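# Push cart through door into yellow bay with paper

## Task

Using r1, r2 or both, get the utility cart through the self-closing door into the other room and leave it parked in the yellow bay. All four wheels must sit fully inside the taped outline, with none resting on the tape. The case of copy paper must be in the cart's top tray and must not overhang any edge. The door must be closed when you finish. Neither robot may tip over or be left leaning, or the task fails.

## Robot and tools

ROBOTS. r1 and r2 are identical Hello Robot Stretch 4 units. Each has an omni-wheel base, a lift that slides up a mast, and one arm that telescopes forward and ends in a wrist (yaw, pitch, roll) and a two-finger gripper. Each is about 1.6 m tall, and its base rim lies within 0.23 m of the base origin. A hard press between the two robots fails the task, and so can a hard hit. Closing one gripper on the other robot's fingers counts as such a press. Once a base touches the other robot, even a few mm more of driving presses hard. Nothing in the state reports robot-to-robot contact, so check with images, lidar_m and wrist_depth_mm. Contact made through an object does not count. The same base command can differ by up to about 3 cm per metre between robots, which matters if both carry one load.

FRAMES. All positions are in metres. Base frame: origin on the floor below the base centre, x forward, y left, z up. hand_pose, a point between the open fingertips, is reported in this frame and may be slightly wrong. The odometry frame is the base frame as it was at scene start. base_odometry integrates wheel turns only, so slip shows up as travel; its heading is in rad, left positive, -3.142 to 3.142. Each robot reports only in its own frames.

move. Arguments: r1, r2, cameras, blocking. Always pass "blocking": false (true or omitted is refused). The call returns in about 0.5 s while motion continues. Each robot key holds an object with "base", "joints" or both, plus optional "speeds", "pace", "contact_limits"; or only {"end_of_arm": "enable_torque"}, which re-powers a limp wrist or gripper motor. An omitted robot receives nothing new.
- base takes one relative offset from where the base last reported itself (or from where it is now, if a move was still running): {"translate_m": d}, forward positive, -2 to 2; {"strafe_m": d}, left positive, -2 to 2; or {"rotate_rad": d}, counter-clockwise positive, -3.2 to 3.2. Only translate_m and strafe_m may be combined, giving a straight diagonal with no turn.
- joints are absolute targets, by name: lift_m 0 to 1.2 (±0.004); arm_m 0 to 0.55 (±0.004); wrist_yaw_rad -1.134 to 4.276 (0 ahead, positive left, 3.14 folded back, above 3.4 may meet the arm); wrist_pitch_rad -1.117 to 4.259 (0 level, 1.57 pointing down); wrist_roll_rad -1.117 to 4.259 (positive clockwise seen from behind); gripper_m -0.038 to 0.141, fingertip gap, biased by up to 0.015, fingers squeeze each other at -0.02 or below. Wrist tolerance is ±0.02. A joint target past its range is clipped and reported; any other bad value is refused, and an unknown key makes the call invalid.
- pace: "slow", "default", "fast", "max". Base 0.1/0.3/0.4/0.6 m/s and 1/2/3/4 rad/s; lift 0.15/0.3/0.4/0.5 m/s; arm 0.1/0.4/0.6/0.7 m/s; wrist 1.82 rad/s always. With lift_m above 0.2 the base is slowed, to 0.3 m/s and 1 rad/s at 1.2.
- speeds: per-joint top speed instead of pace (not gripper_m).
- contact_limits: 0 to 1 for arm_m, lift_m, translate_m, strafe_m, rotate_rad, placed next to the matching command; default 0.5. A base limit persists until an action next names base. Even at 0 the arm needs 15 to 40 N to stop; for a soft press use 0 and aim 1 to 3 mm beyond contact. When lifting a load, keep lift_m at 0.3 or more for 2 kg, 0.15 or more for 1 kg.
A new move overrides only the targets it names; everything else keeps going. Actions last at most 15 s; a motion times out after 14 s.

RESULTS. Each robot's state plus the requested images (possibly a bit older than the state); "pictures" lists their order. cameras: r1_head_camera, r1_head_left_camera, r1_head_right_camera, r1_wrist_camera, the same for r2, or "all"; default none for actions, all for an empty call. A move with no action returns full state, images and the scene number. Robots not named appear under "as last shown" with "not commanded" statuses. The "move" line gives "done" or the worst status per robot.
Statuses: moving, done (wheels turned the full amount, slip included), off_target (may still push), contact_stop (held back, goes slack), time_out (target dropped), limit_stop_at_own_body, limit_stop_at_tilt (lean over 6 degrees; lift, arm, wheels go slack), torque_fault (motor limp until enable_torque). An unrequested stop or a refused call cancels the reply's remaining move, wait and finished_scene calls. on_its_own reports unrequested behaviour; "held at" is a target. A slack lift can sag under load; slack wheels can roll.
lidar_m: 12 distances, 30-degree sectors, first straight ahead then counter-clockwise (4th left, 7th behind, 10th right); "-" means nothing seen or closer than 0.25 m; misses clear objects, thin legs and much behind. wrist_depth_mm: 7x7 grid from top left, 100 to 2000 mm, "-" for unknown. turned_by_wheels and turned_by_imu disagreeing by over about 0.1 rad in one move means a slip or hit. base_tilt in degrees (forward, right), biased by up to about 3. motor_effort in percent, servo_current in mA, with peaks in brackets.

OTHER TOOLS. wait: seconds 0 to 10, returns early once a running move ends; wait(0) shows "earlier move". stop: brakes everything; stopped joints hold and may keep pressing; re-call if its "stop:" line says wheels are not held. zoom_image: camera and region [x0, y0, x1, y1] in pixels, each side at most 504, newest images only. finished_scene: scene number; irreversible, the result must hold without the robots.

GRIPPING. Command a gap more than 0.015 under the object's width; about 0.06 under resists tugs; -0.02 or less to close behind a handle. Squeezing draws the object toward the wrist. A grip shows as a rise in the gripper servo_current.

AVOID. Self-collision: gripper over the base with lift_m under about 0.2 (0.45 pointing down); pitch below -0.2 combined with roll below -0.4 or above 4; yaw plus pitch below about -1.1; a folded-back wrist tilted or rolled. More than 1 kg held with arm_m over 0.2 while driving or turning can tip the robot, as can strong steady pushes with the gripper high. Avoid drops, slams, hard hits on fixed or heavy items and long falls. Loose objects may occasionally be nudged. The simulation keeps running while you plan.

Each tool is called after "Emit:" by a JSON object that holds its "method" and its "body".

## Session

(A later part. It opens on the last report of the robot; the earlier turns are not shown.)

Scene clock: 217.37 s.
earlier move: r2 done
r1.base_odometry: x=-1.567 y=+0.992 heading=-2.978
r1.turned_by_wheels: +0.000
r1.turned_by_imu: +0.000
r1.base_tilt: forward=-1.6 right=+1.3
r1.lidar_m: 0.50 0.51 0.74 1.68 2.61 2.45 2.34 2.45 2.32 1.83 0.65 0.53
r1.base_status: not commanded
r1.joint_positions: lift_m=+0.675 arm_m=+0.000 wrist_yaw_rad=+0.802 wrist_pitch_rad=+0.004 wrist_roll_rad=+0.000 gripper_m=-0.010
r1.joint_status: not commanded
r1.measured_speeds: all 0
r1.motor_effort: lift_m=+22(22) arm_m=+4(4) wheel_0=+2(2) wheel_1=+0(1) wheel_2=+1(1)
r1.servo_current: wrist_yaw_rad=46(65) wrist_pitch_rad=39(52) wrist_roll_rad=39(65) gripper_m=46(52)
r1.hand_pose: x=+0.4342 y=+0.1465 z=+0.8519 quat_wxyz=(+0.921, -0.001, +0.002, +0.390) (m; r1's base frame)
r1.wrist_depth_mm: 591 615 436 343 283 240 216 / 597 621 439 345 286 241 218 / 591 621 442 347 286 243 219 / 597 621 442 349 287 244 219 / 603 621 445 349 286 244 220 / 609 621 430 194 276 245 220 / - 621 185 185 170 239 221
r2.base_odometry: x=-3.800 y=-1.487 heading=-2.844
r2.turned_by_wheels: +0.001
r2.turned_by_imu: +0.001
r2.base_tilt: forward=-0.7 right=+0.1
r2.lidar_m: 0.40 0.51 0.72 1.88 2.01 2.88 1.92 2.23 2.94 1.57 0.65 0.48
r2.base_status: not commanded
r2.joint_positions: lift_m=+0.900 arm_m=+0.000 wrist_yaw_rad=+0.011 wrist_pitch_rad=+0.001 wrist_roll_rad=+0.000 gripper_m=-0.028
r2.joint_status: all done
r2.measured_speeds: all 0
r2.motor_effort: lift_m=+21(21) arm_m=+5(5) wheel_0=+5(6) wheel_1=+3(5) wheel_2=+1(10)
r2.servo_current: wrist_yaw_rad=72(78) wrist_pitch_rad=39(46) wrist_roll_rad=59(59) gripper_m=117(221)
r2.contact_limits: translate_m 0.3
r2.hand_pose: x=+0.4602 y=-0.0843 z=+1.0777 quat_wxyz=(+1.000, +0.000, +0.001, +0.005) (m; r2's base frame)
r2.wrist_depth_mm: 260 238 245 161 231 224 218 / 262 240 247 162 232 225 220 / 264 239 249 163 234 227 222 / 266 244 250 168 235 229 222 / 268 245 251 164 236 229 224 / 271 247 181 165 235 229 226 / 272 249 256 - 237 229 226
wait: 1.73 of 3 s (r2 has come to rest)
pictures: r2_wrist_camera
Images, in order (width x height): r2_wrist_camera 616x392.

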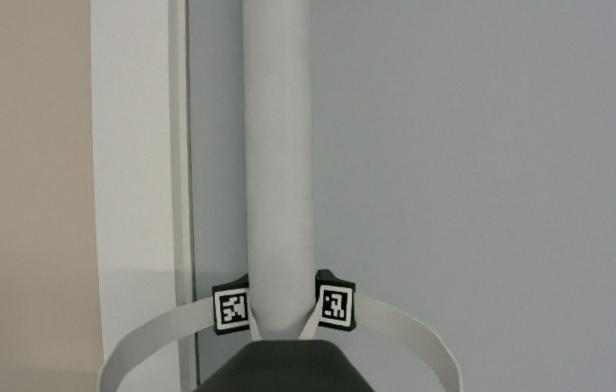

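Emit:
{"method": "move", "body": {"blocking": false, "r2": {"base":{"translate_m":-0.257,"strafe_m":-0.131},"joints":{"wrist_yaw_rad":0.3},"speeds":{"wrist_yaw_rad":0.1},"pace":"slow","contact_limits":{"translate_m":0.8}}}}

Emit:
{"method": "wait", "body": {"seconds": 5, "cameras": ["r2_wrist_camera","r2_head_camera"]}}

Scene clock: 225.97 s.
move: r2 moving
r1: as last shown
r1.lidar_m: 0.50 0.52 0.73 1.70 2.60 2.46 2.35 2.46 2.31 1.85 0.66 0.55
r1.motor_effort: lift_m=+22(22) arm_m=+4(4) wheel_0=+2(2) wheel_1=+0(0) wheel_2=+1(1)
r1.servo_current: wrist_yaw_rad=46(72) wrist_pitch_rad=52(52) wrist_roll_rad=59(65) gripper_m=46(46)
r1.wrist_depth_mm: 597 621 439 342 286 243 219 / 585 621 439 347 287 244 220 / 597 621 442 349 289 245 220 / 603 621 442 351 290 245 220 / 597 615 452 353 291 247 218 / 603 621 436 195 277 248 223 / - 621 184 185 170 243 222
r2.base_odometry: x=-3.790 y=-1.477 heading=-2.843
r2.turned_by_wheels: +0.001
r2.turned_by_imu: +0.001
r2.base_tilt: forward=-0.6 right=+0.0
r2.lidar_m: 0.39 0.53 0.75 1.90 2.03 2.88 1.89 2.24 2.93 1.59 0.68 0.47
r2.base_status: translate_m moving; strafe_m moving
r2.joint_positions: lift_m=+0.900 arm_m=+0.000 wrist_yaw_rad=+0.056 wrist_pitch_rad=+0.001 wrist_roll_rad=+0.000 gripper_m=-0.029
r2.joint_status: wrist_yaw_rad moving
r2.measured_speeds: translate_m=-0.051 strafe_m=-0.024 rotate_rad=-0.005 lift_m=+0.000 arm_m=+0.000 wrist_yaw_rad=+0.089 wrist_pitch_rad=+0.000 wrist_roll_rad=+0.000
r2.motor_effort: lift_m=+20(21) arm_m=-4(5) wheel_0=-1(7) wheel_1=-10(10) wheel_2=+23(27)
r2.servo_current: wrist_yaw_rad=46(85) wrist_pitch_rad=39(46) wrist_roll_rad=52(52) gripper_m=104(117)
r2.contact_limits: translate_m 0.8
r2.hand_pose: x=+0.4638 y=-0.0711 z=+1.0777 quat_wxyz=(+1.000, +0.000, +0.001, +0.028) (m; r2's base frame)
r2.wrist_depth_mm: 276 249 249 163 232 223 216 / 277 251 251 164 232 224 217 / 279 252 253 165 235 226 219 / 282 255 254 166 235 228 220 / 283 256 255 167 236 228 222 / 287 258 186 167 181 228 223 / 287 259 259 - 237 226 224
pictures: none

Scene clock: 230.50 s.
earlier move: r2 done
r1.base_odometry: x=-1.567 y=+0.992 heading=-2.978
r1.turned_by_wheels: +0.000
r1.turned_by_imu: +0.000
r1.base_tilt: forward=-1.6 right=+1.3
r1.lidar_m: 0.64 0.63 0.77 1.69 2.59 2.44 2.35 2.44 2.32 1.81 0.66 0.55
r1.base_status: not commanded
r1.joint_positions: lift_m=+0.675 arm_m=+0.000 wrist_yaw_rad=+0.802 wrist_pitch_rad=+0.004 wrist_roll_rad=+0.000 gripper_m=-0.010
r1.joint_status: not commanded
r1.measured_speeds: all 0
r1.motor_effort: lift_m=+22(22) arm_m=+5(5) wheel_0=+1(2) wheel_1=+0(1) wheel_2=+1(1)
r1.servo_current: wrist_yaw_rad=52(72) wrist_pitch_rad=46(52) wrist_roll_rad=46(65) gripper_m=46(59)
r1.hand_pose: x=+0.4342 y=+0.1465 z=+0.8519 quat_wxyz=(+0.921, -0.001, +0.002, +0.390) (m; r1's base frame)
r1.wrist_depth_mm: 591 621 521 455 402 366 329 / 591 627 530 459 404 364 334 / 603 627 535 459 407 364 336 / 597 627 530 466 410 366 338 / 597 627 535 466 413 366 334 / 609 640 210 194 399 368 342 / - 615 181 185 161 357 343
r2.base_odometry: x=-3.593 y=-1.286 heading=-2.842
r2.turned_by_wheels: +0.001
r2.turned_by_imu: +0.076
r2.base_tilt: forward=-0.6 right=+0.0
r2.lidar_m: 0.41 0.75 1.17 2.04 2.23 3.40 1.65 3.42 2.74 1.83 0.78 0.53
r2.base_status: done
r2.joint_positions: lift_m=+0.900 arm_m=+0.000 wrist_yaw_rad=+0.320 wrist_pitch_rad=+0.001 wrist_roll_rad=+0.000 gripper_m=-0.029
r2.joint_status: all done
r2.measured_speeds: all 0
r2.on_its_own: wrist_yaw_rad is at rest, and its servo_current (111 mA) is outside its rest range (0 to 104 mA)
r2.motor_effort: lift_m=+21(21) arm_m=-5(6) wheel_0=+7(15) wheel_1=-1(11) wheel_2=+13(28)
r2.servo_current: wrist_yaw_rad=111(130) wrist_pitch_rad=39(46) wrist_roll_rad=46(59) gripper_m=104(124)
r2.contact_limits: translate_m 0.8
r2.hand_pose: x=+0.4722 y=+0.0078 z=+1.0777 quat_wxyz=(+0.987, +0.000, +0.001, +0.159) (m; r2's base frame)
r2.wrist_depth_mm: - - 256 164 226 213 203 / - - 256 165 227 213 - / - - 257 165 229 215 204 / - - 259 166 230 216 206 / - - 260 167 232 216 207 / - - 183 169 180 217 208 / - - - - 232 213 208
wait: 4.53 of 5 s (r2 has come to rest)
pictures: r2_head_camera, r2_wrist_camera
Images, in order (width x height): r2_head_camera 420x560, r2_wrist_camera 616x392.

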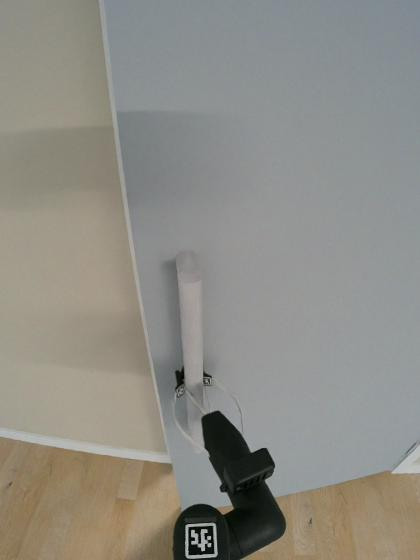

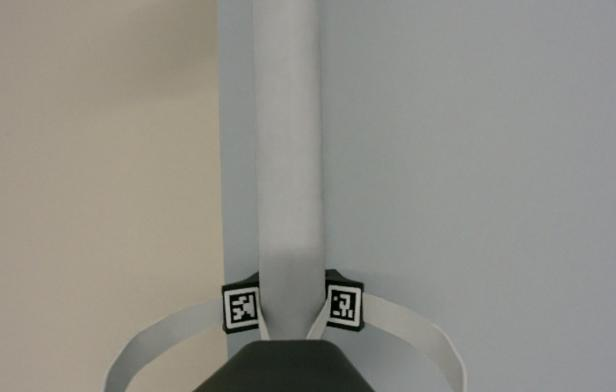

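Door opening. Continue.

Emit:
{"method": "move", "body": {"blocking": false, "r2": {"base":{"translate_m":-0.207,"strafe_m":-0.202},"joints":{"wrist_yaw_rad":0.6},"speeds":{"wrist_yaw_rad":0.1},"pace":"slow","contact_limits":{"translate_m":0.8}}}}

Emit:
{"method": "wait", "body": {"seconds": 5, "cameras": ["r2_wrist_camera","r2_head_camera"]}}

Scene clock: 234.07 s.
move: r2 moving
r1: as last shown
r1.base_tilt: forward=-1.6 right=+1.2
r1.lidar_m: 0.63 0.64 0.77 1.67 2.58 2.46 2.35 2.45 2.30 1.83 0.65 0.55
r1.motor_effort: lift_m=+22(22) arm_m=+4(4) wheel_0=+2(2) wheel_1=+0(0) wheel_2=+1(1)
r1.servo_current: wrist_yaw_rad=46(65) wrist_pitch_rad=39(46) wrist_roll_rad=52(59) gripper_m=46(46)
r1.wrist_depth_mm: 591 627 535 459 407 364 336 / 591 627 530 462 413 368 338 / 603 621 530 469 413 368 342 / 597 634 535 466 415 370 343 / 591 627 535 469 415 373 338 / 603 634 209 194 402 373 343 / - 621 180 185 161 364 347
r2.base_odometry: x=-3.587 y=-1.275 heading=-2.840
r2.turned_by_wheels: +0.002
r2.turned_by_imu: +0.002
r2.base_tilt: forward=-0.6 right=+0.0
r2.lidar_m: 0.39 0.74 1.20 2.05 2.27 3.42 1.65 3.40 2.73 1.85 0.78 0.51
r2.base_status: translate_m moving; strafe_m moving
r2.joint_positions: lift_m=+0.900 arm_m=+0.000 wrist_yaw_rad=+0.353 wrist_pitch_rad=+0.001 wrist_roll_rad=+0.000 gripper_m=-0.029
r2.joint_status: wrist_yaw_rad moving
r2.measured_speeds: translate_m=-0.036 strafe_m=-0.036 rotate_rad=+0.004 lift_m=+0.000 arm_m=+0.000 wrist_yaw_rad=+0.103 wrist_pitch_rad=+0.000 wrist_roll_rad=+0.000
r2.motor_effort: lift_m=+20(21) arm_m=-5(5) wheel_0=+8(13) wheel_1=-10(11) wheel_2=+23(23)
r2.servo_current: wrist_yaw_rad=52(130) wrist_pitch_rad=46(46) wrist_roll_rad=46(59) gripper_m=117(117)
r2.contact_limits: translate_m 0.8
r2.hand_pose: x=+0.4718 y=+0.0176 z=+1.0777 quat_wxyz=(+0.984, +0.000, +0.001, +0.176) (m; r2's base frame)
r2.wrist_depth_mm: - - 254 164 224 210 200 / - - 256 164 228 211 203 / - - 258 165 228 213 203 / - - 260 167 230 214 204 / - - 262 167 230 214 205 / - - 183 167 181 216 206 / - - - - 231 212 207
pictures: none

Scene clock: 238.03 s.
earlier move: r2 done
r1.base_odometry: x=-1.567 y=+0.992 heading=-2.978
r1.turned_by_wheels: +0.000
r1.turned_by_imu: +0.000
r1.base_tilt: forward=-1.6 right=+1.3
r1.lidar_m: 0.71 0.71 0.77 1.68 2.61 2.45 2.34 2.47 2.32 1.86 0.66 0.55
r1.base_status: not commanded
r1.joint_positions: lift_m=+0.675 arm_m=+0.000 wrist_yaw_rad=+0.802 wrist_pitch_rad=+0.004 wrist_roll_rad=+0.000 gripper_m=-0.010
r1.joint_status: not commanded
r1.measured_speeds: all 0
r1.motor_effort: lift_m=+22(22) arm_m=+4(5) wheel_0=+2(2) wheel_1=+0(0) wheel_2=+1(1)
r1.servo_current: wrist_yaw_rad=46(72) wrist_pitch_rad=39(52) wrist_roll_rad=52(65) gripper_m=46(52)
r1.hand_pose: x=+0.4342 y=+0.1465 z=+0.8519 quat_wxyz=(+0.921, -0.001, +0.002, +0.390) (m; r1's base frame)
r1.wrist_depth_mm: 591 627 554 521 484 439 418 / 597 621 554 521 480 442 415 / 597 627 554 525 480 445 421 / 597 634 559 521 488 445 424 / 597 640 559 530 480 449 421 / 609 634 184 203 477 455 421 / - 621 172 180 152 439 424
r2.base_odometry: x=-3.456 y=-1.032 heading=-2.841
r2.turned_by_wheels: -0.001
r2.turned_by_imu: +0.244
r2.base_tilt: forward=-0.6 right=+0.0
r2.lidar_m: 0.41 0.51 2.01 2.28 2.81 1.57 1.62 2.72 2.45 1.30 0.70 0.46
r2.base_status: done
r2.joint_positions: lift_m=+0.900 arm_m=+0.000 wrist_yaw_rad=+0.615 wrist_pitch_rad=+0.001 wrist_roll_rad=+0.000 gripper_m=-0.029
r2.joint_status: all done
r2.measured_speeds: all 0
r2.motor_effort: lift_m=+21(21) arm_m=-6(7) wheel_0=+7(21) wheel_1=-3(14) wheel_2=+13(27)
r2.servo_current: wrist_yaw_rad=85(130) wrist_pitch_rad=39(46) wrist_roll_rad=59(59) gripper_m=104(117)
r2.contact_limits: translate_m 0.8
r2.hand_pose: x=+0.4571 y=+0.0949 z=+1.0777 quat_wxyz=(+0.953, +0.000, +0.001, +0.303) (m; r2's base frame)
r2.wrist_depth_mm: - - - 164 212 183 - / - - - 164 214 185 168 / - - - 166 216 189 168 / - - - 167 219 187 169 / - - - 167 220 187 171 / - - 186 170 181 189 171 / - - - - 216 182 -
wait: 3.97 of 5 s (r2 has come to rest)
pictures: r2_head_camera, r2_wrist_camera
Images, in order (width x height): r2_head_camera 420x560, r2_wrist_camera 616x392.

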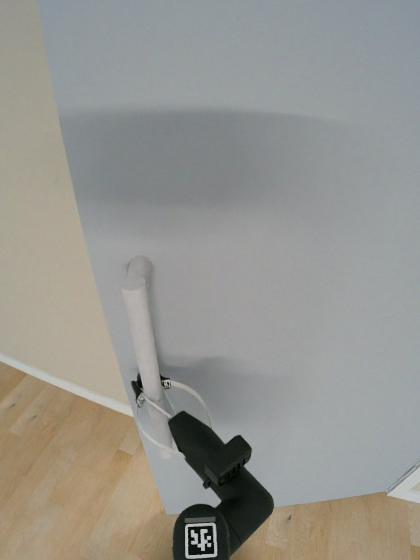

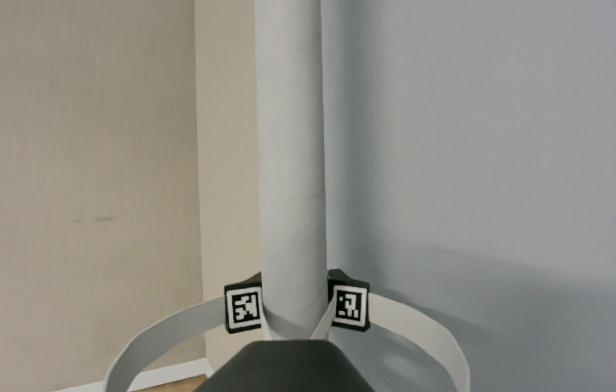

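Emit:
{"method": "move", "body": {"blocking": false, "r2": {"base":{"translate_m":-0.207,"strafe_m":-0.154},"joints":{"wrist_yaw_rad":0.75},"speeds":{"wrist_yaw_rad":0.06},"pace":"slow","contact_limits":{"translate_m":0.8}}}}

Emit:
{"method": "wait", "body": {"seconds": 5, "cameras": ["r2_wrist_camera","r2_head_camera"]}}

Scene clock: 248.20 s.
move: r2 moving
r1: as last shown
r1.base_tilt: forward=-1.6 right=+1.2
r1.lidar_m: 0.74 0.72 0.76 1.66 2.57 2.47 2.35 2.45 2.33 1.83 0.61 0.55
r1.motor_effort: lift_m=+22(22) arm_m=+4(4) wheel_0=+1(2) wheel_1=+0(0) wheel_2=+1(1)
r1.servo_current: wrist_yaw_rad=59(65) wrist_pitch_rad=39(46) wrist_roll_rad=52(65) gripper_m=46(52)
r1.wrist_depth_mm: 597 627 559 525 488 449 421 / 591 621 554 525 488 449 421 / 597 615 559 525 484 449 424 / 585 640 564 530 488 459 427 / 603 634 564 530 492 455 427 / 609 640 184 203 480 459 430 / - 615 163 180 152 449 427
r2.base_odometry: x=-3.448 y=-1.021 heading=-2.839
r2.turned_by_wheels: +0.002
r2.turned_by_imu: +0.003
r2.base_tilt: forward=-0.6 right=+0.1
r2.lidar_m: 0.38 0.49 2.02 2.30 2.89 1.55 1.60 2.71 2.46 1.32 0.69 0.48
r2.base_status: translate_m moving; strafe_m moving
r2.joint_positions: lift_m=+0.900 arm_m=+0.000 wrist_yaw_rad=+0.635 wrist_pitch_rad=+0.001 wrist_roll_rad=+0.000 gripper_m=-0.029
r2.joint_status: wrist_yaw_rad moving
r2.measured_speeds: translate_m=-0.043 strafe_m=-0.031 rotate_rad=+0.001 lift_m=+0.000 arm_m=+0.000 wrist_yaw_rad=+0.063 wrist_pitch_rad=+0.000 wrist_roll_rad=+0.000
r2.motor_effort: lift_m=+20(21) arm_m=-6(6) wheel_0=+12(13) wheel_1=-13(13) wheel_2=+22(23)
r2.servo_current: wrist_yaw_rad=33(104) wrist_pitch_rad=33(46) wrist_roll_rad=46(52) gripper_m=111(111)
r2.contact_limits: translate_m 0.8
r2.hand_pose: x=+0.4551 y=+0.1007 z=+1.0777 quat_wxyz=(+0.950, +0.000, +0.000, +0.312) (m; r2's base frame)
r2.wrist_depth_mm: - - - 163 211 182 - / - - - 165 214 185 167 / - - - 165 216 189 168 / - - - 167 218 187 169 / - - - 167 220 187 170 / - - 187 170 180 189 171 / - - - - 216 182 -
pictures: none

Scene clock: 251.53 s.
earlier move: r2 done
r1.base_odometry: x=-1.567 y=+0.992 heading=-2.978
r1.turned_by_wheels: +0.000
r1.turned_by_imu: +0.000
r1.base_tilt: forward=-1.6 right=+1.3
r1.lidar_m: 0.83 0.75 0.77 1.65 2.58 2.45 2.33 2.47 2.31 1.87 0.63 0.56
r1.base_status: not commanded
r1.joint_positions: lift_m=+0.675 arm_m=+0.000 wrist_yaw_rad=+0.802 wrist_pitch_rad=+0.004 wrist_roll_rad=+0.000 gripper_m=-0.010
r1.joint_status: not commanded
r1.measured_speeds: all 0
r1.motor_effort: lift_m=+22(22) arm_m=+4(5) wheel_0=+2(3) wheel_1=+0(0) wheel_2=+1(1)
r1.servo_current: wrist_yaw_rad=52(65) wrist_pitch_rad=46(59) wrist_roll_rad=65(72) gripper_m=52(52)
r1.hand_pose: x=+0.4342 y=+0.1465 z=+0.8519 quat_wxyz=(+0.921, -0.001, +0.002, +0.390) (m; r1's base frame)
r1.wrist_depth_mm: 591 627 - - 549 525 504 / 597 634 - - 554 521 508 / 597 627 - - 549 530 517 / 597 634 - - 554 530 517 / 597 640 - - 564 535 512 / 597 640 184 194 554 530 521 / - 621 163 135 153 535 517
r2.base_odometry: x=-3.304 y=-0.824 heading=-2.839
r2.turned_by_wheels: +0.000
r2.turned_by_imu: +0.282
r2.base_tilt: forward=-0.7 right=+0.0
r2.lidar_m: 0.40 0.40 2.46 2.72 1.64 1.51 2.91 2.32 2.02 1.00 0.58 0.45
r2.base_status: done
r2.joint_positions: lift_m=+0.900 arm_m=+0.000 wrist_yaw_rad=+0.760 wrist_pitch_rad=+0.001 wrist_roll_rad=+0.000 gripper_m=-0.029
r2.joint_status: all done
r2.measured_speeds: all 0
r2.motor_effort: lift_m=+20(21) arm_m=-6(7) wheel_0=+8(21) wheel_1=-4(16) wheel_2=+14(28)
r2.servo_current: wrist_yaw_rad=59(104) wrist_pitch_rad=39(46) wrist_roll_rad=59(65) gripper_m=111(117)
r2.contact_limits: translate_m 0.8
r2.hand_pose: x=+0.4403 y=+0.1354 z=+1.0777 quat_wxyz=(+0.929, +0.000, +0.000, +0.371) (m; r2's base frame)
r2.wrist_depth_mm: - - - 163 210 172 - / - - - 166 211 169 - / - - - 165 220 176 - / - - - 168 215 177 - / - - - 166 216 173 154 / - - 186 166 180 174 155 / - - - - 211 160 -
wait: 3.33 of 5 s (r2 has come to rest)
pictures: r2_head_camera, r2_wrist_camera
Images, in order (width x height): r2_head_camera 420x560, r2_wrist_camera 616x392.

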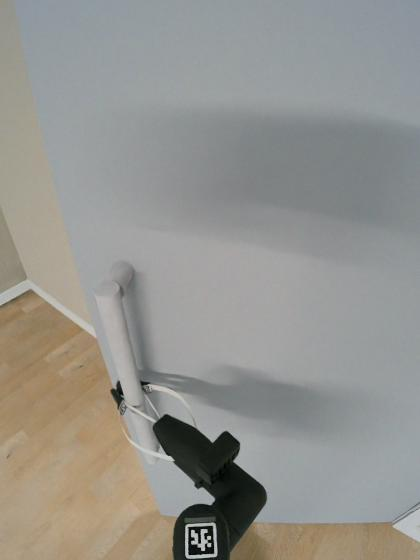

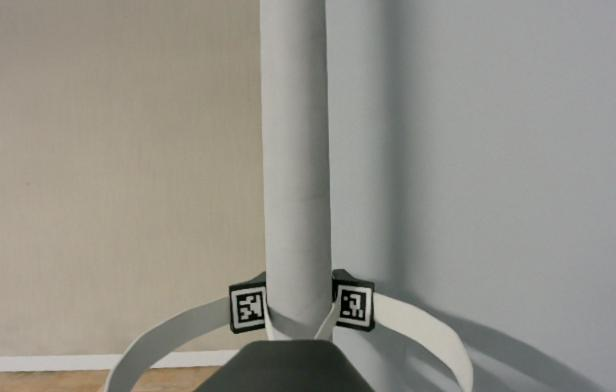

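Emit:
{"method": "move", "body": {"blocking": false, "r2": {"base":{"translate_m":-0.23,"strafe_m":-0.11},"joints":{"wrist_yaw_rad":0.65},"speeds":{"wrist_yaw_rad":0.06},"pace":"slow","contact_limits":{"translate_m":0.8}}}}

Emit:
{"method": "wait", "body": {"seconds": 5, "cameras": ["r2_wrist_camera","r2_head_camera","r2_head_left_camera"]}}

Scene clock: 258.37 s.
move: r2 moving
r1: as last shown
r1.lidar_m: 0.81 0.74 0.77 1.66 2.57 2.47 2.35 2.47 2.32 1.87 0.66 0.56
r1.motor_effort: lift_m=+22(22) arm_m=+4(4) wheel_0=+2(2) wheel_1=+0(0) wheel_2=+1(1)
r1.servo_current: wrist_yaw_rad=59(65) wrist_pitch_rad=39(52) wrist_roll_rad=52(52) gripper_m=46(52)
r1.wrist_depth_mm: 591 621 - - 554 535 512 / 591 634 - - 549 535 517 / 591 627 - - 554 535 517 / 597 634 - - 559 535 521 / 603 634 - - 559 535 521 / 603 634 184 195 554 539 525 / - 627 163 135 153 539 521
r2.base_odometry: x=-3.294 y=-0.814 heading=-2.837
r2.turned_by_wheels: +0.002
r2.turned_by_imu: +0.013
r2.base_tilt: forward=-0.6 right=+0.1
r2.lidar_m: 0.39 0.42 2.45 2.72 1.59 1.50 2.87 2.30 1.98 0.99 0.57 0.44
r2.base_status: translate_m moving; strafe_m moving
r2.joint_positions: lift_m=+0.900 arm_m=+0.000 wrist_yaw_rad=+0.755 wrist_pitch_rad=+0.001 wrist_roll_rad=+0.000 gripper_m=-0.029
r2.joint_status: wrist_yaw_rad moving
r2.measured_speeds: translate_m=-0.039 strafe_m=-0.028 rotate_rad=+0.027 lift_m=+0.000 arm_m=+0.000 wrist_yaw_rad=-0.002 wrist_pitch_rad=+0.000 wrist_roll_rad=+0.000
r2.motor_effort: lift_m=+20(20) arm_m=-6(6) wheel_0=+9(9) wheel_1=-12(14) wheel_2=+23(24)
r2.servo_current: wrist_yaw_rad=169(221) wrist_pitch_rad=39(46) wrist_roll_rad=39(52) gripper_m=111(117)
r2.contact_limits: translate_m 0.8
r2.hand_pose: x=+0.4410 y=+0.1339 z=+1.0777 quat_wxyz=(+0.930, +0.000, +0.000, +0.368) (m; r2's base frame)
r2.wrist_depth_mm: - - - 164 208 170 - / - - - 165 209 167 - / - - - 165 212 174 - / - - - 167 213 176 - / - - - 167 214 171 153 / - - 186 167 180 172 153 / - - - - 209 167 -
pictures: none

Scene clock: 261.70 s.
earlier move: r2 done
r1.base_odometry: x=-1.567 y=+0.992 heading=-2.978
r1.turned_by_wheels: +0.000
r1.turned_by_imu: +0.000
r1.base_tilt: forward=-1.6 right=+1.3
r1.lidar_m: 0.91 0.79 0.77 1.68 2.60 2.46 2.33 2.46 2.33 1.86 0.62 0.56
r1.base_status: not commanded
r1.joint_positions: lift_m=+0.675 arm_m=+0.000 wrist_yaw_rad=+0.802 wrist_pitch_rad=+0.004 wrist_roll_rad=+0.000 gripper_m=-0.010
r1.joint_status: not commanded
r1.measured_speeds: all 0
r1.motor_effort: lift_m=+22(22) arm_m=+4(5) wheel_0=+2(3) wheel_1=+0(0) wheel_2=+1(1)
r1.servo_current: wrist_yaw_rad=65(72) wrist_pitch_rad=39(59) wrist_roll_rad=33(65) gripper_m=52(52)
r1.hand_pose: x=+0.4342 y=+0.1465 z=+0.8519 quat_wxyz=(+0.921, -0.001, +0.002, +0.390) (m; r1's base frame)
r1.wrist_depth_mm: 591 627 - - - - - / 591 621 - - - - - / 597 621 - - - - - / 591 640 - - - - - / 603 640 - - - - - / 609 634 185 193 - - - / - 621 163 135 142 - -
r2.base_odometry: x=-3.118 y=-0.650 heading=-2.838
r2.turned_by_wheels: -0.001
r2.turned_by_imu: +0.375
r2.base_tilt: forward=-0.6 right=+0.1
r2.lidar_m: 0.39 2.59 2.72 1.74 1.56 3.01 2.20 2.14 1.07 0.73 0.46 0.40
r2.base_status: done
r2.joint_positions: lift_m=+0.900 arm_m=+0.000 wrist_yaw_rad=+0.667 wrist_pitch_rad=+0.001 wrist_roll_rad=+0.000 gripper_m=-0.029
r2.joint_status: all done
r2.measured_speeds: translate_m=+0.000 strafe_m=+0.000 rotate_rad=-0.001 lift_m=+0.000 arm_m=+0.000 wrist_yaw_rad=+0.000 wrist_pitch_rad=+0.000 wrist_roll_rad=+0.000
r2.motor_effort: lift_m=+20(21) arm_m=-8(10) wheel_0=+6(12) wheel_1=-5(17) wheel_2=+13(28)
r2.servo_current: wrist_yaw_rad=104(332) wrist_pitch_rad=46(46) wrist_roll_rad=46(65) gripper_m=104(117)
r2.contact_limits: translate_m 0.8
r2.hand_pose: x=+0.4518 y=+0.1097 z=+1.0777 quat_wxyz=(+0.945, +0.000, +0.000, +0.327) (m; r2's base frame)
r2.wrist_depth_mm: - - - 162 220 160 - / - - - 164 213 162 - / - - - 165 224 163 142 / - - - 167 228 170 143 / - - - 167 229 165 - / - - 185 168 180 166 - / - - - - 212 150 -
wait: 3.33 of 5 s (r2 has come to rest)
pictures: r2_head_camera, r2_head_left_camera, r2_wrist_camera
Images, in order (width x height): r2_head_camera 420x560, r2_head_left_camera 420x672, r2_wrist_camera 616x392.

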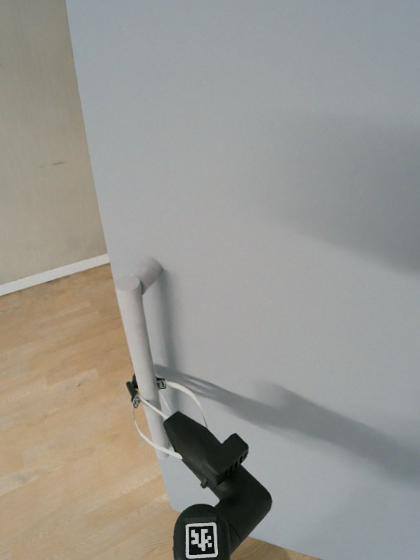

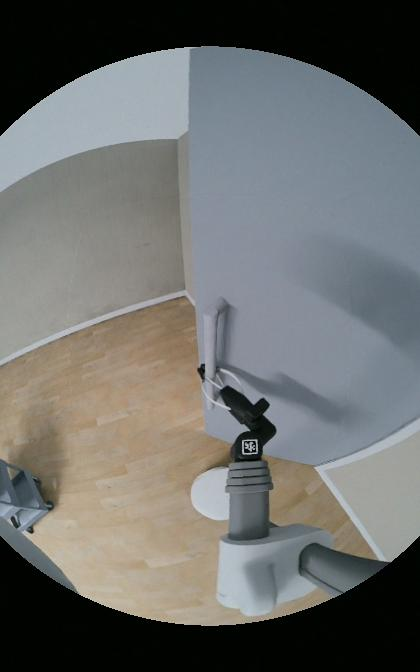

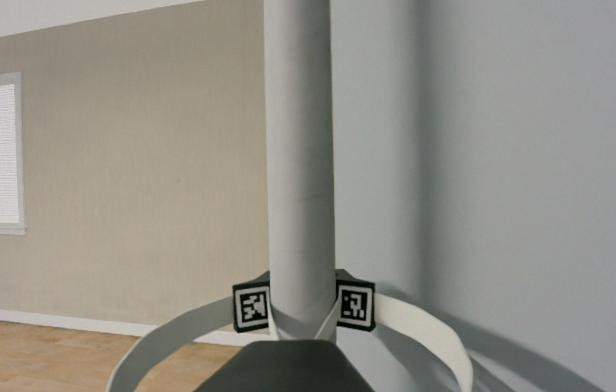

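Emit:
{"method": "move", "body": {"blocking": false, "r2": {"base":{"translate_m":-0.25,"strafe_m":-0.1},"joints":{"wrist_yaw_rad":0.5},"speeds":{"wrist_yaw_rad":0.06},"pace":"slow","contact_limits":{"translate_m":0.8}}}}

Emit:
{"method": "wait", "body": {"seconds": 5, "cameras": ["r2_wrist_camera","r2_head_camera","r2_head_left_camera"]}}

Scene clock: 267.80 s.
move: r2 moving
r1: as last shown
r1.base_tilt: forward=-1.6 right=+1.2
r1.lidar_m: 0.90 0.79 0.76 1.68 2.63 2.48 2.35 2.48 2.31 1.89 0.64 0.56
r1.motor_effort: lift_m=+22(22) arm_m=+4(5) wheel_0=+2(2) wheel_1=+0(0) wheel_2=+1(1)
r1.servo_current: wrist_yaw_rad=65(65) wrist_pitch_rad=46(52) wrist_roll_rad=46(65) gripper_m=46(52)
r1.wrist_depth_mm: 591 621 - - - - - / 591 627 - - - - - / 597 627 - - - - - / 591 634 - - - - - / 597 640 - - - - - / 603 634 185 194 - - - / - 627 163 135 142 - -
r2.base_odometry: x=-3.108 y=-0.642 heading=-2.837
r2.turned_by_wheels: +0.002
r2.turned_by_imu: +0.018
r2.base_tilt: forward=-0.6 right=+0.0
r2.lidar_m: 0.40 0.53 2.76 1.68 1.55 2.97 2.20 2.12 1.06 0.70 0.42 0.38
r2.base_status: translate_m moving; strafe_m moving
r2.joint_positions: lift_m=+0.900 arm_m=+0.000 wrist_yaw_rad=+0.654 wrist_pitch_rad=+0.001 wrist_roll_rad=+0.000 gripper_m=-0.029
r2.joint_status: wrist_yaw_rad moving
r2.measured_speeds: translate_m=-0.038 strafe_m=-0.024 rotate_rad=+0.015 lift_m=+0.000 arm_m=+0.000 wrist_yaw_rad=-0.056 wrist_pitch_rad=+0.000 wrist_roll_rad=+0.000
r2.motor_effort: lift_m=+20(21) arm_m=-7(8) wheel_0=+7(8) wheel_1=-13(13) wheel_2=+23(24)
r2.servo_current: wrist_yaw_rad=215(273) wrist_pitch_rad=39(46) wrist_roll_rad=46(52) gripper_m=111(111)
r2.contact_limits: translate_m 0.8
r2.hand_pose: x=+0.4532 y=+0.1061 z=+1.0777 quat_wxyz=(+0.947, +0.000, +0.000, +0.321) (m; r2's base frame)
r2.wrist_depth_mm: - - - 164 208 158 - / - - - 165 210 165 - / - - - 165 212 166 140 / - - - 168 213 163 141 / - - - 166 216 163 - / - - 187 167 182 164 - / - - - - 208 153 -
pictures: none

Scene clock: 271.23 s.
earlier move: r2 off_target
r1.base_odometry: x=-1.567 y=+0.992 heading=-2.978
r1.turned_by_wheels: +0.000
r1.turned_by_imu: +0.000
r1.base_tilt: forward=-1.6 right=+1.2
r1.lidar_m: 0.98 0.80 0.74 1.67 2.59 2.45 2.33 2.47 2.32 1.86 0.65 0.54
r1.base_status: not commanded
r1.joint_positions: lift_m=+0.675 arm_m=+0.000 wrist_yaw_rad=+0.802 wrist_pitch_rad=+0.004 wrist_roll_rad=+0.000 gripper_m=-0.010
r1.joint_status: not commanded
r1.measured_speeds: all 0
r1.motor_effort: lift_m=+22(22) arm_m=+4(5) wheel_0=+1(2) wheel_1=+0(0) wheel_2=+1(1)
r1.servo_current: wrist_yaw_rad=52(78) wrist_pitch_rad=46(52) wrist_roll_rad=52(65) gripper_m=39(52)
r1.hand_pose: x=+0.4342 y=+0.1465 z=+0.8519 quat_wxyz=(+0.921, -0.001, +0.002, +0.390) (m; r1's base frame)
r1.wrist_depth_mm: 597 627 - - - - - / 597 654 - - - - - / 597 627 - - - - - / 597 640 - - - - - / 603 634 - - - - - / 615 640 183 195 - - - / - 621 163 135 142 - -
r2.base_odometry: x=-2.910 y=-0.480 heading=-2.837
r2.turned_by_wheels: -0.001
r2.turned_by_imu: +0.414
r2.base_tilt: forward=-0.6 right=+0.0
r2.lidar_m: 0.36 2.77 1.84 1.65 3.10 2.16 2.03 1.08 0.74 0.43 0.36 0.34
r2.base_status: done
r2.joint_positions: lift_m=+0.900 arm_m=+0.000 wrist_yaw_rad=+0.523 wrist_pitch_rad=+0.001 wrist_roll_rad=+0.000 gripper_m=-0.029
r2.joint_status: wrist_yaw_rad off_target (ended at +0.523, target +0.500)
r2.measured_speeds: all 0
r2.on_its_own: wrist_yaw_rad is at rest, and its servo_current (150 mA) is outside its rest range (0 to 104 mA)
r2.motor_effort: lift_m=+20(21) arm_m=-8(9) wheel_0=+3(11) wheel_1=-6(17) wheel_2=+17(32)
r2.servo_current: wrist_yaw_rad=150(273) wrist_pitch_rad=39(46) wrist_roll_rad=46(59) gripper_m=104(117)
r2.contact_limits: translate_m 0.8
r2.hand_pose: x=+0.4647 y=+0.0683 z=+1.0777 quat_wxyz=(+0.966, +0.000, +0.001, +0.259) (m; r2's base frame)
r2.wrist_depth_mm: - - - 164 216 151 - / - - - 164 218 153 - / - - - 166 233 160 - / - - - 167 236 155 - / - - - 168 224 156 - / - - 186 169 180 150 132 / - - - - 214 138 -
wait: 3.43 of 5 s (r2 has come to rest)
pictures: r2_head_camera, r2_head_left_camera, r2_wrist_camera
Images, in order (width x height): r2_head_camera 420x560, r2_head_left_camera 420x672, r2_wrist_camera 616x392.

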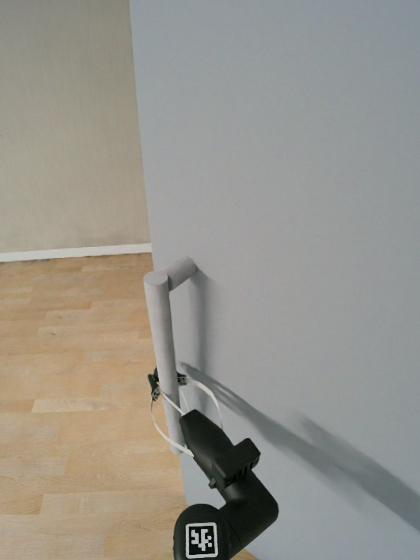

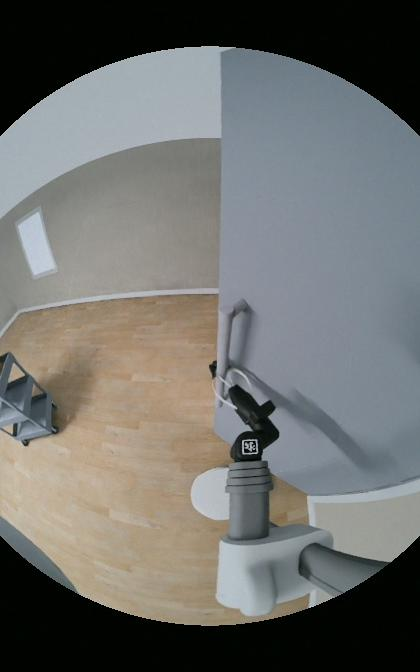

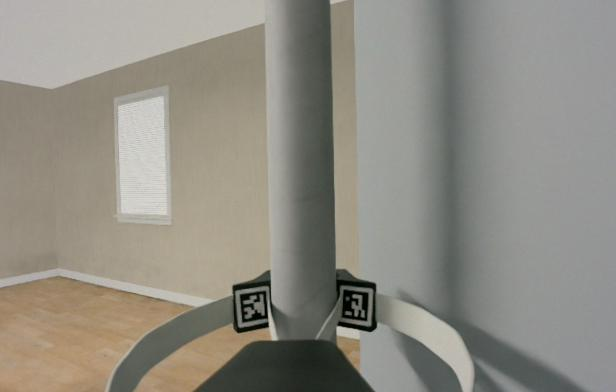

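Emit:
{"method": "move", "body": {"blocking": false, "r2": {"base":{"translate_m":-0.24,"strafe_m":-0.03},"joints":{"wrist_yaw_rad":0.35},"speeds":{"wrist_yaw_rad":0.06},"pace":"slow","contact_limits":{"translate_m":0.8}}}}

Emit:
{"method": "wait", "body": {"seconds": 5, "cameras": ["r2_head_camera","r2_head_left_camera","r1_head_camera"]}}

Scene clock: 276.10 s.
move: r2 moving
r1: as last shown
r1.base_tilt: forward=-1.6 right=+1.3
r1.lidar_m: 0.98 0.83 0.76 1.69 2.58 2.46 2.35 2.47 2.31 1.87 0.65 0.54
r1.motor_effort: lift_m=+22(22) arm_m=+4(4) wheel_0=+2(2) wheel_1=+0(0) wheel_2=+1(1)
r1.servo_current: wrist_yaw_rad=39(59) wrist_pitch_rad=46(46) wrist_roll_rad=33(52) gripper_m=46(52)
r1.wrist_depth_mm: 591 654 - - - - - / 591 647 - - - - - / 597 627 - - - - - / 597 640 - - - - - / 597 647 - - - - - / 615 647 185 194 - - - / - 627 162 135 142 - -
r2.base_odometry: x=-2.899 y=-0.475 heading=-2.836
r2.turned_by_wheels: +0.001
r2.turned_by_imu: +0.020
r2.base_tilt: forward=-0.6 right=+0.1
r2.lidar_m: 0.39 2.81 1.83 1.63 3.03 2.13 2.03 1.04 0.74 0.45 0.34 0.33
r2.base_status: translate_m moving; strafe_m moving
r2.joint_positions: lift_m=+0.900 arm_m=+0.000 wrist_yaw_rad=+0.506 wrist_pitch_rad=+0.001 wrist_roll_rad=+0.000 gripper_m=-0.029
r2.joint_status: wrist_yaw_rad moving
r2.measured_speeds: translate_m=-0.050 strafe_m=-0.006 rotate_rad=-0.001 lift_m=+0.000 arm_m=+0.000 wrist_yaw_rad=-0.129 wrist_pitch_rad=+0.000 wrist_roll_rad=+0.000
r2.motor_effort: lift_m=+20(20) arm_m=-9(9) wheel_0=+6(6) wheel_1=-13(15) wheel_2=+24(28)
r2.servo_current: wrist_yaw_rad=286(293) wrist_pitch_rad=39(46) wrist_roll_rad=39(46) gripper_m=111(111)
r2.contact_limits: translate_m 0.8
r2.hand_pose: x=+0.4658 y=+0.0634 z=+1.0777 quat_wxyz=(+0.968, +0.000, +0.001, +0.251) (m; r2's base frame)
r2.wrist_depth_mm: - - - 163 215 150 - / - - - 165 218 152 - / - - - 166 219 154 - / - - - 168 236 155 - / - - - 168 224 156 - / - - 186 169 179 156 - / - - - - 213 138 -
pictures: none

Scene clock: 279.57 s.
earlier move: r2 done
r1.base_odometry: x=-1.567 y=+0.992 heading=-2.978
r1.turned_by_wheels: +0.000
r1.turned_by_imu: +0.000
r1.base_tilt: forward=-1.6 right=+1.3
r1.lidar_m: 1.06 0.81 0.78 1.68 2.59 2.43 2.33 2.47 2.28 1.85 0.62 0.55
r1.base_status: not commanded
r1.joint_positions: lift_m=+0.675 arm_m=+0.000 wrist_yaw_rad=+0.802 wrist_pitch_rad=+0.004 wrist_roll_rad=+0.000 gripper_m=-0.010
r1.joint_status: not commanded
r1.measured_speeds: all 0
r1.motor_effort: lift_m=+22(22) arm_m=+4(5) wheel_0=+2(2) wheel_1=+0(0) wheel_2=+1(1)
r1.servo_current: wrist_yaw_rad=46(65) wrist_pitch_rad=39(52) wrist_roll_rad=46(78) gripper_m=46(52)
r1.hand_pose: x=+0.4342 y=+0.1465 z=+0.8519 quat_wxyz=(+0.921, -0.001, +0.002, +0.390) (m; r1's base frame)
r1.wrist_depth_mm: 591 647 - - - - - / 597 647 - - - - 788 / 585 627 - - - - - / 591 640 - - - - - / 597 647 - - - - - / 609 634 184 194 - - - / - 621 163 135 142 - -
r2.base_odometry: x=-2.691 y=-0.379 heading=-2.837
r2.turned_by_wheels: +0.000
r2.turned_by_imu: +0.161
r2.base_tilt: forward=-0.6 right=+0.1
r2.lidar_m: 0.39 3.04 1.61 1.82 2.52 1.95 1.93 0.94 0.72 0.44 0.34 0.35
r2.base_status: done
r2.joint_positions: lift_m=+0.900 arm_m=+0.000 wrist_yaw_rad=+0.368 wrist_pitch_rad=+0.001 wrist_roll_rad=+0.000 gripper_m=-0.029
r2.joint_status: all done
r2.measured_speeds: all 0
r2.motor_effort: lift_m=+19(20) arm_m=-8(9) wheel_0=+2(13) wheel_1=-5(22) wheel_2=+14(33)
r2.servo_current: wrist_yaw_rad=104(338) wrist_pitch_rad=33(52) wrist_roll_rad=46(59) gripper_m=98(117)
r2.contact_limits: translate_m 0.8
r2.hand_pose: x=+0.4717 y=+0.0222 z=+1.0778 quat_wxyz=(+0.983, +0.000, +0.001, +0.183) (m; r2's base frame)
r2.wrist_depth_mm: - - - 163 211 154 - / - - - 163 213 156 - / - - - 164 216 163 - / - - - 166 230 158 136 / - - - 167 231 160 - / - - 186 167 180 160 - / - - - - 211 148 -
wait: 3.47 of 5 s (r2 has come to rest)
pictures: r1_head_camera, r2_head_camera, r2_head_left_camera
Images, in order (width x height): r1_head_camera 420x560, r2_head_camera 420x560, r2_head_left_camera 420x672.

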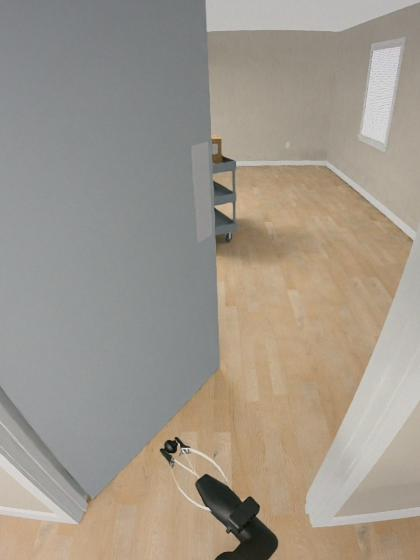

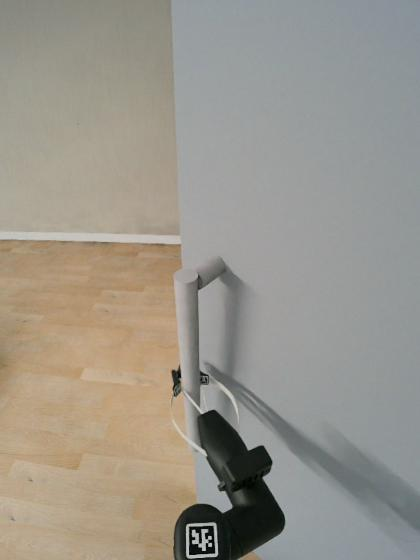

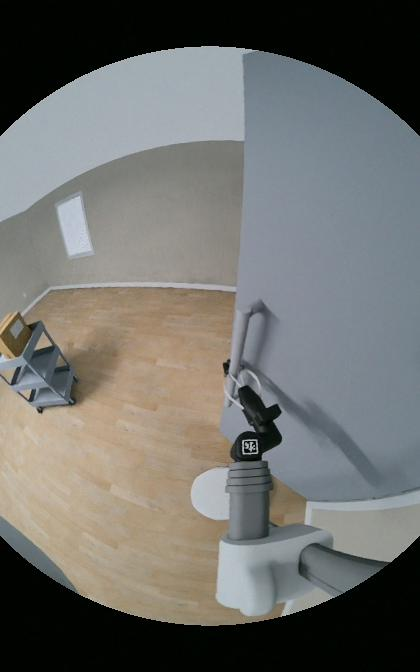

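Emit:
{"method": "move", "body": {"blocking": false, "r2": {"base":{"translate_m":-0.23,"strafe_m":0.12},"joints":{"wrist_yaw_rad":0.25},"speeds":{"wrist_yaw_rad":0.06},"pace":"slow","contact_limits":{"translate_m":0.8}}}}

Emit:
{"method": "wait", "body": {"seconds": 5, "cameras": ["r2_head_camera","r2_wrist_camera","r1_head_camera"]}}

Scene clock: 293.27 s.
move: r2 moving
r1: as last shown
r1.lidar_m: 1.08 0.83 0.77 1.68 2.59 2.46 2.33 2.45 2.29 1.87 0.63 0.56
r1.motor_effort: lift_m=+22(22) arm_m=+4(4) wheel_0=+2(2) wheel_1=+0(0) wheel_2=+1(1)
r1.servo_current: wrist_yaw_rad=39(78) wrist_pitch_rad=46(52) wrist_roll_rad=65(65) gripper_m=46(46)
r1.wrist_depth_mm: 597 647 - - - - - / 597 654 - - - - 798 / 591 627 - - - - 809 / 597 640 - - - - - / 597 634 - - - - - / 609 647 184 194 - - - / - 615 163 135 142 - -
r2.base_odometry: x=-2.677 y=-0.382 heading=-2.835
r2.turned_by_wheels: +0.001
r2.turned_by_imu: +0.002
r2.base_tilt: forward=-0.6 right=+0.0
r2.lidar_m: 0.41 3.02 1.64 1.81 2.51 1.97 1.93 0.91 0.73 0.42 0.36 0.34
r2.base_status: translate_m moving; strafe_m moving
r2.joint_positions: lift_m=+0.900 arm_m=+0.000 wrist_yaw_rad=+0.362 wrist_pitch_rad=+0.001 wrist_roll_rad=+0.000 gripper_m=-0.029
r2.joint_status: wrist_yaw_rad moving
r2.measured_speeds: translate_m=-0.048 strafe_m=+0.026 rotate_rad=+0.000 lift_m=+0.000 arm_m=+0.000 wrist_yaw_rad=-0.017 wrist_pitch_rad=+0.000 wrist_roll_rad=+0.000
r2.motor_effort: lift_m=+19(20) arm_m=-8(8) wheel_0=-5(6) wheel_1=-11(12) wheel_2=+26(26)
r2.servo_current: wrist_yaw_rad=345(345) wrist_pitch_rad=39(52) wrist_roll_rad=52(52) gripper_m=111(111)
r2.contact_limits: translate_m 0.8
r2.hand_pose: x=+0.4718 y=+0.0204 z=+1.0778 quat_wxyz=(+0.984, +0.000, +0.001, +0.180) (m; r2's base frame)
r2.wrist_depth_mm: - - - 163 209 154 - / - - - 167 213 156 - / - - - 164 216 163 - / - - - 167 218 158 137 / - - - 166 229 159 - / - - 187 167 180 160 - / - - - - 211 - -
pictures: none

Scene clock: 296.53 s.
earlier move: r2 off_target
r1.base_odometry: x=-1.567 y=+0.992 heading=-2.978
r1.turned_by_wheels: +0.000
r1.turned_by_imu: +0.000
r1.base_tilt: forward=-1.6 right=+1.3
r1.lidar_m: 1.33 0.85 0.76 1.67 2.62 2.47 2.34 2.48 2.34 1.84 0.64 0.57
r1.base_status: not commanded
r1.joint_positions: lift_m=+0.675 arm_m=+0.000 wrist_yaw_rad=+0.802 wrist_pitch_rad=+0.004 wrist_roll_rad=+0.000 gripper_m=-0.010
r1.joint_status: not commanded
r1.measured_speeds: all 0
r1.motor_effort: lift_m=+22(22) arm_m=+4(5) wheel_0=+2(2) wheel_1=+0(0) wheel_2=+1(1)
r1.servo_current: wrist_yaw_rad=65(78) wrist_pitch_rad=39(52) wrist_roll_rad=46(65) gripper_m=52(59)
r1.hand_pose: x=+0.4342 y=+0.1465 z=+0.8519 quat_wxyz=(+0.921, -0.001, +0.002, +0.390) (m; r1's base frame)
r1.wrist_depth_mm: 591 640 - - - 1025 - / 597 647 - - - 1008 - / 597 634 - - - 1042 - / 591 640 - - - - - / 597 647 - - - - - / 609 647 185 195 - - - / - 621 162 135 142 - 1983
r2.base_odometry: x=-2.436 y=-0.425 heading=-2.835
r2.turned_by_wheels: +0.000
r2.turned_by_imu: +0.070
r2.base_tilt: forward=-0.6 right=+0.0
r2.lidar_m: 0.40 3.40 1.59 3.97 2.16 1.74 1.72 1.00 0.82 0.59 0.42 0.40
r2.base_status: done
r2.joint_positions: lift_m=+0.900 arm_m=+0.000 wrist_yaw_rad=+0.293 wrist_pitch_rad=+0.001 wrist_roll_rad=+0.000 gripper_m=-0.029
r2.joint_status: wrist_yaw_rad off_target (ended at +0.293, target +0.250)
r2.measured_speeds: all 0
r2.on_its_own: wrist_yaw_rad is at rest, and its servo_current (371 mA) is outside its rest range (0 to 104 mA)
r2.motor_effort: lift_m=+19(20) arm_m=-8(9) wheel_0=+4(8) wheel_1=-8(12) wheel_2=+21(31)
r2.servo_current: wrist_yaw_rad=371(546) wrist_pitch_rad=39(52) wrist_roll_rad=59(59) gripper_m=104(117)
r2.contact_limits: translate_m 0.8
r2.hand_pose: x=+0.4725 y=-0.0003 z=+1.0778 quat_wxyz=(+0.989, +0.000, +0.001, +0.146) (m; r2's base frame)
r2.wrist_depth_mm: - - - 165 208 171 - / - - - 165 208 167 - / - - - 166 210 174 - / - - - 166 212 175 - / - - - 167 213 170 153 / - - 186 168 182 171 153 / - - - - 208 158 -
wait: 3.27 of 5 s (r2 has come to rest)
pictures: r1_head_camera, r2_head_camera, r2_wrist_camera
Images, in order (width x height): r1_head_camera 420x560, r2_head_camera 420x560, r2_wrist_camera 616x392.

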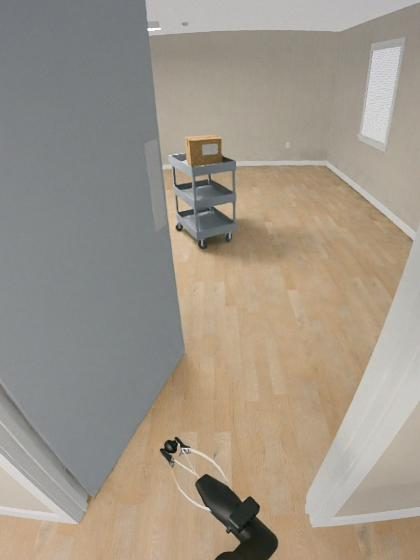

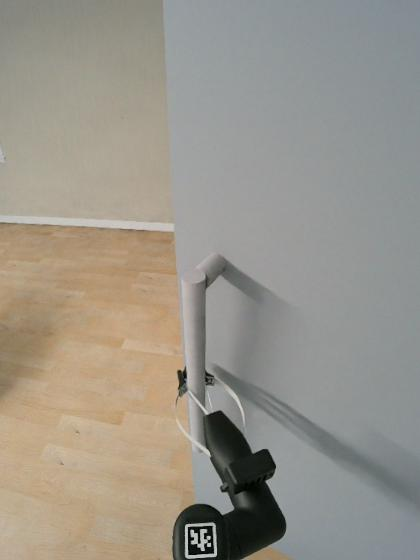

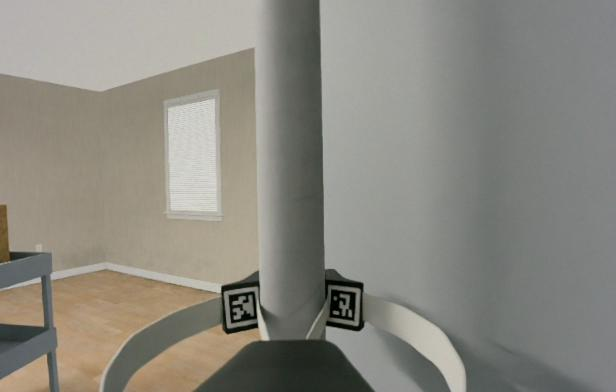

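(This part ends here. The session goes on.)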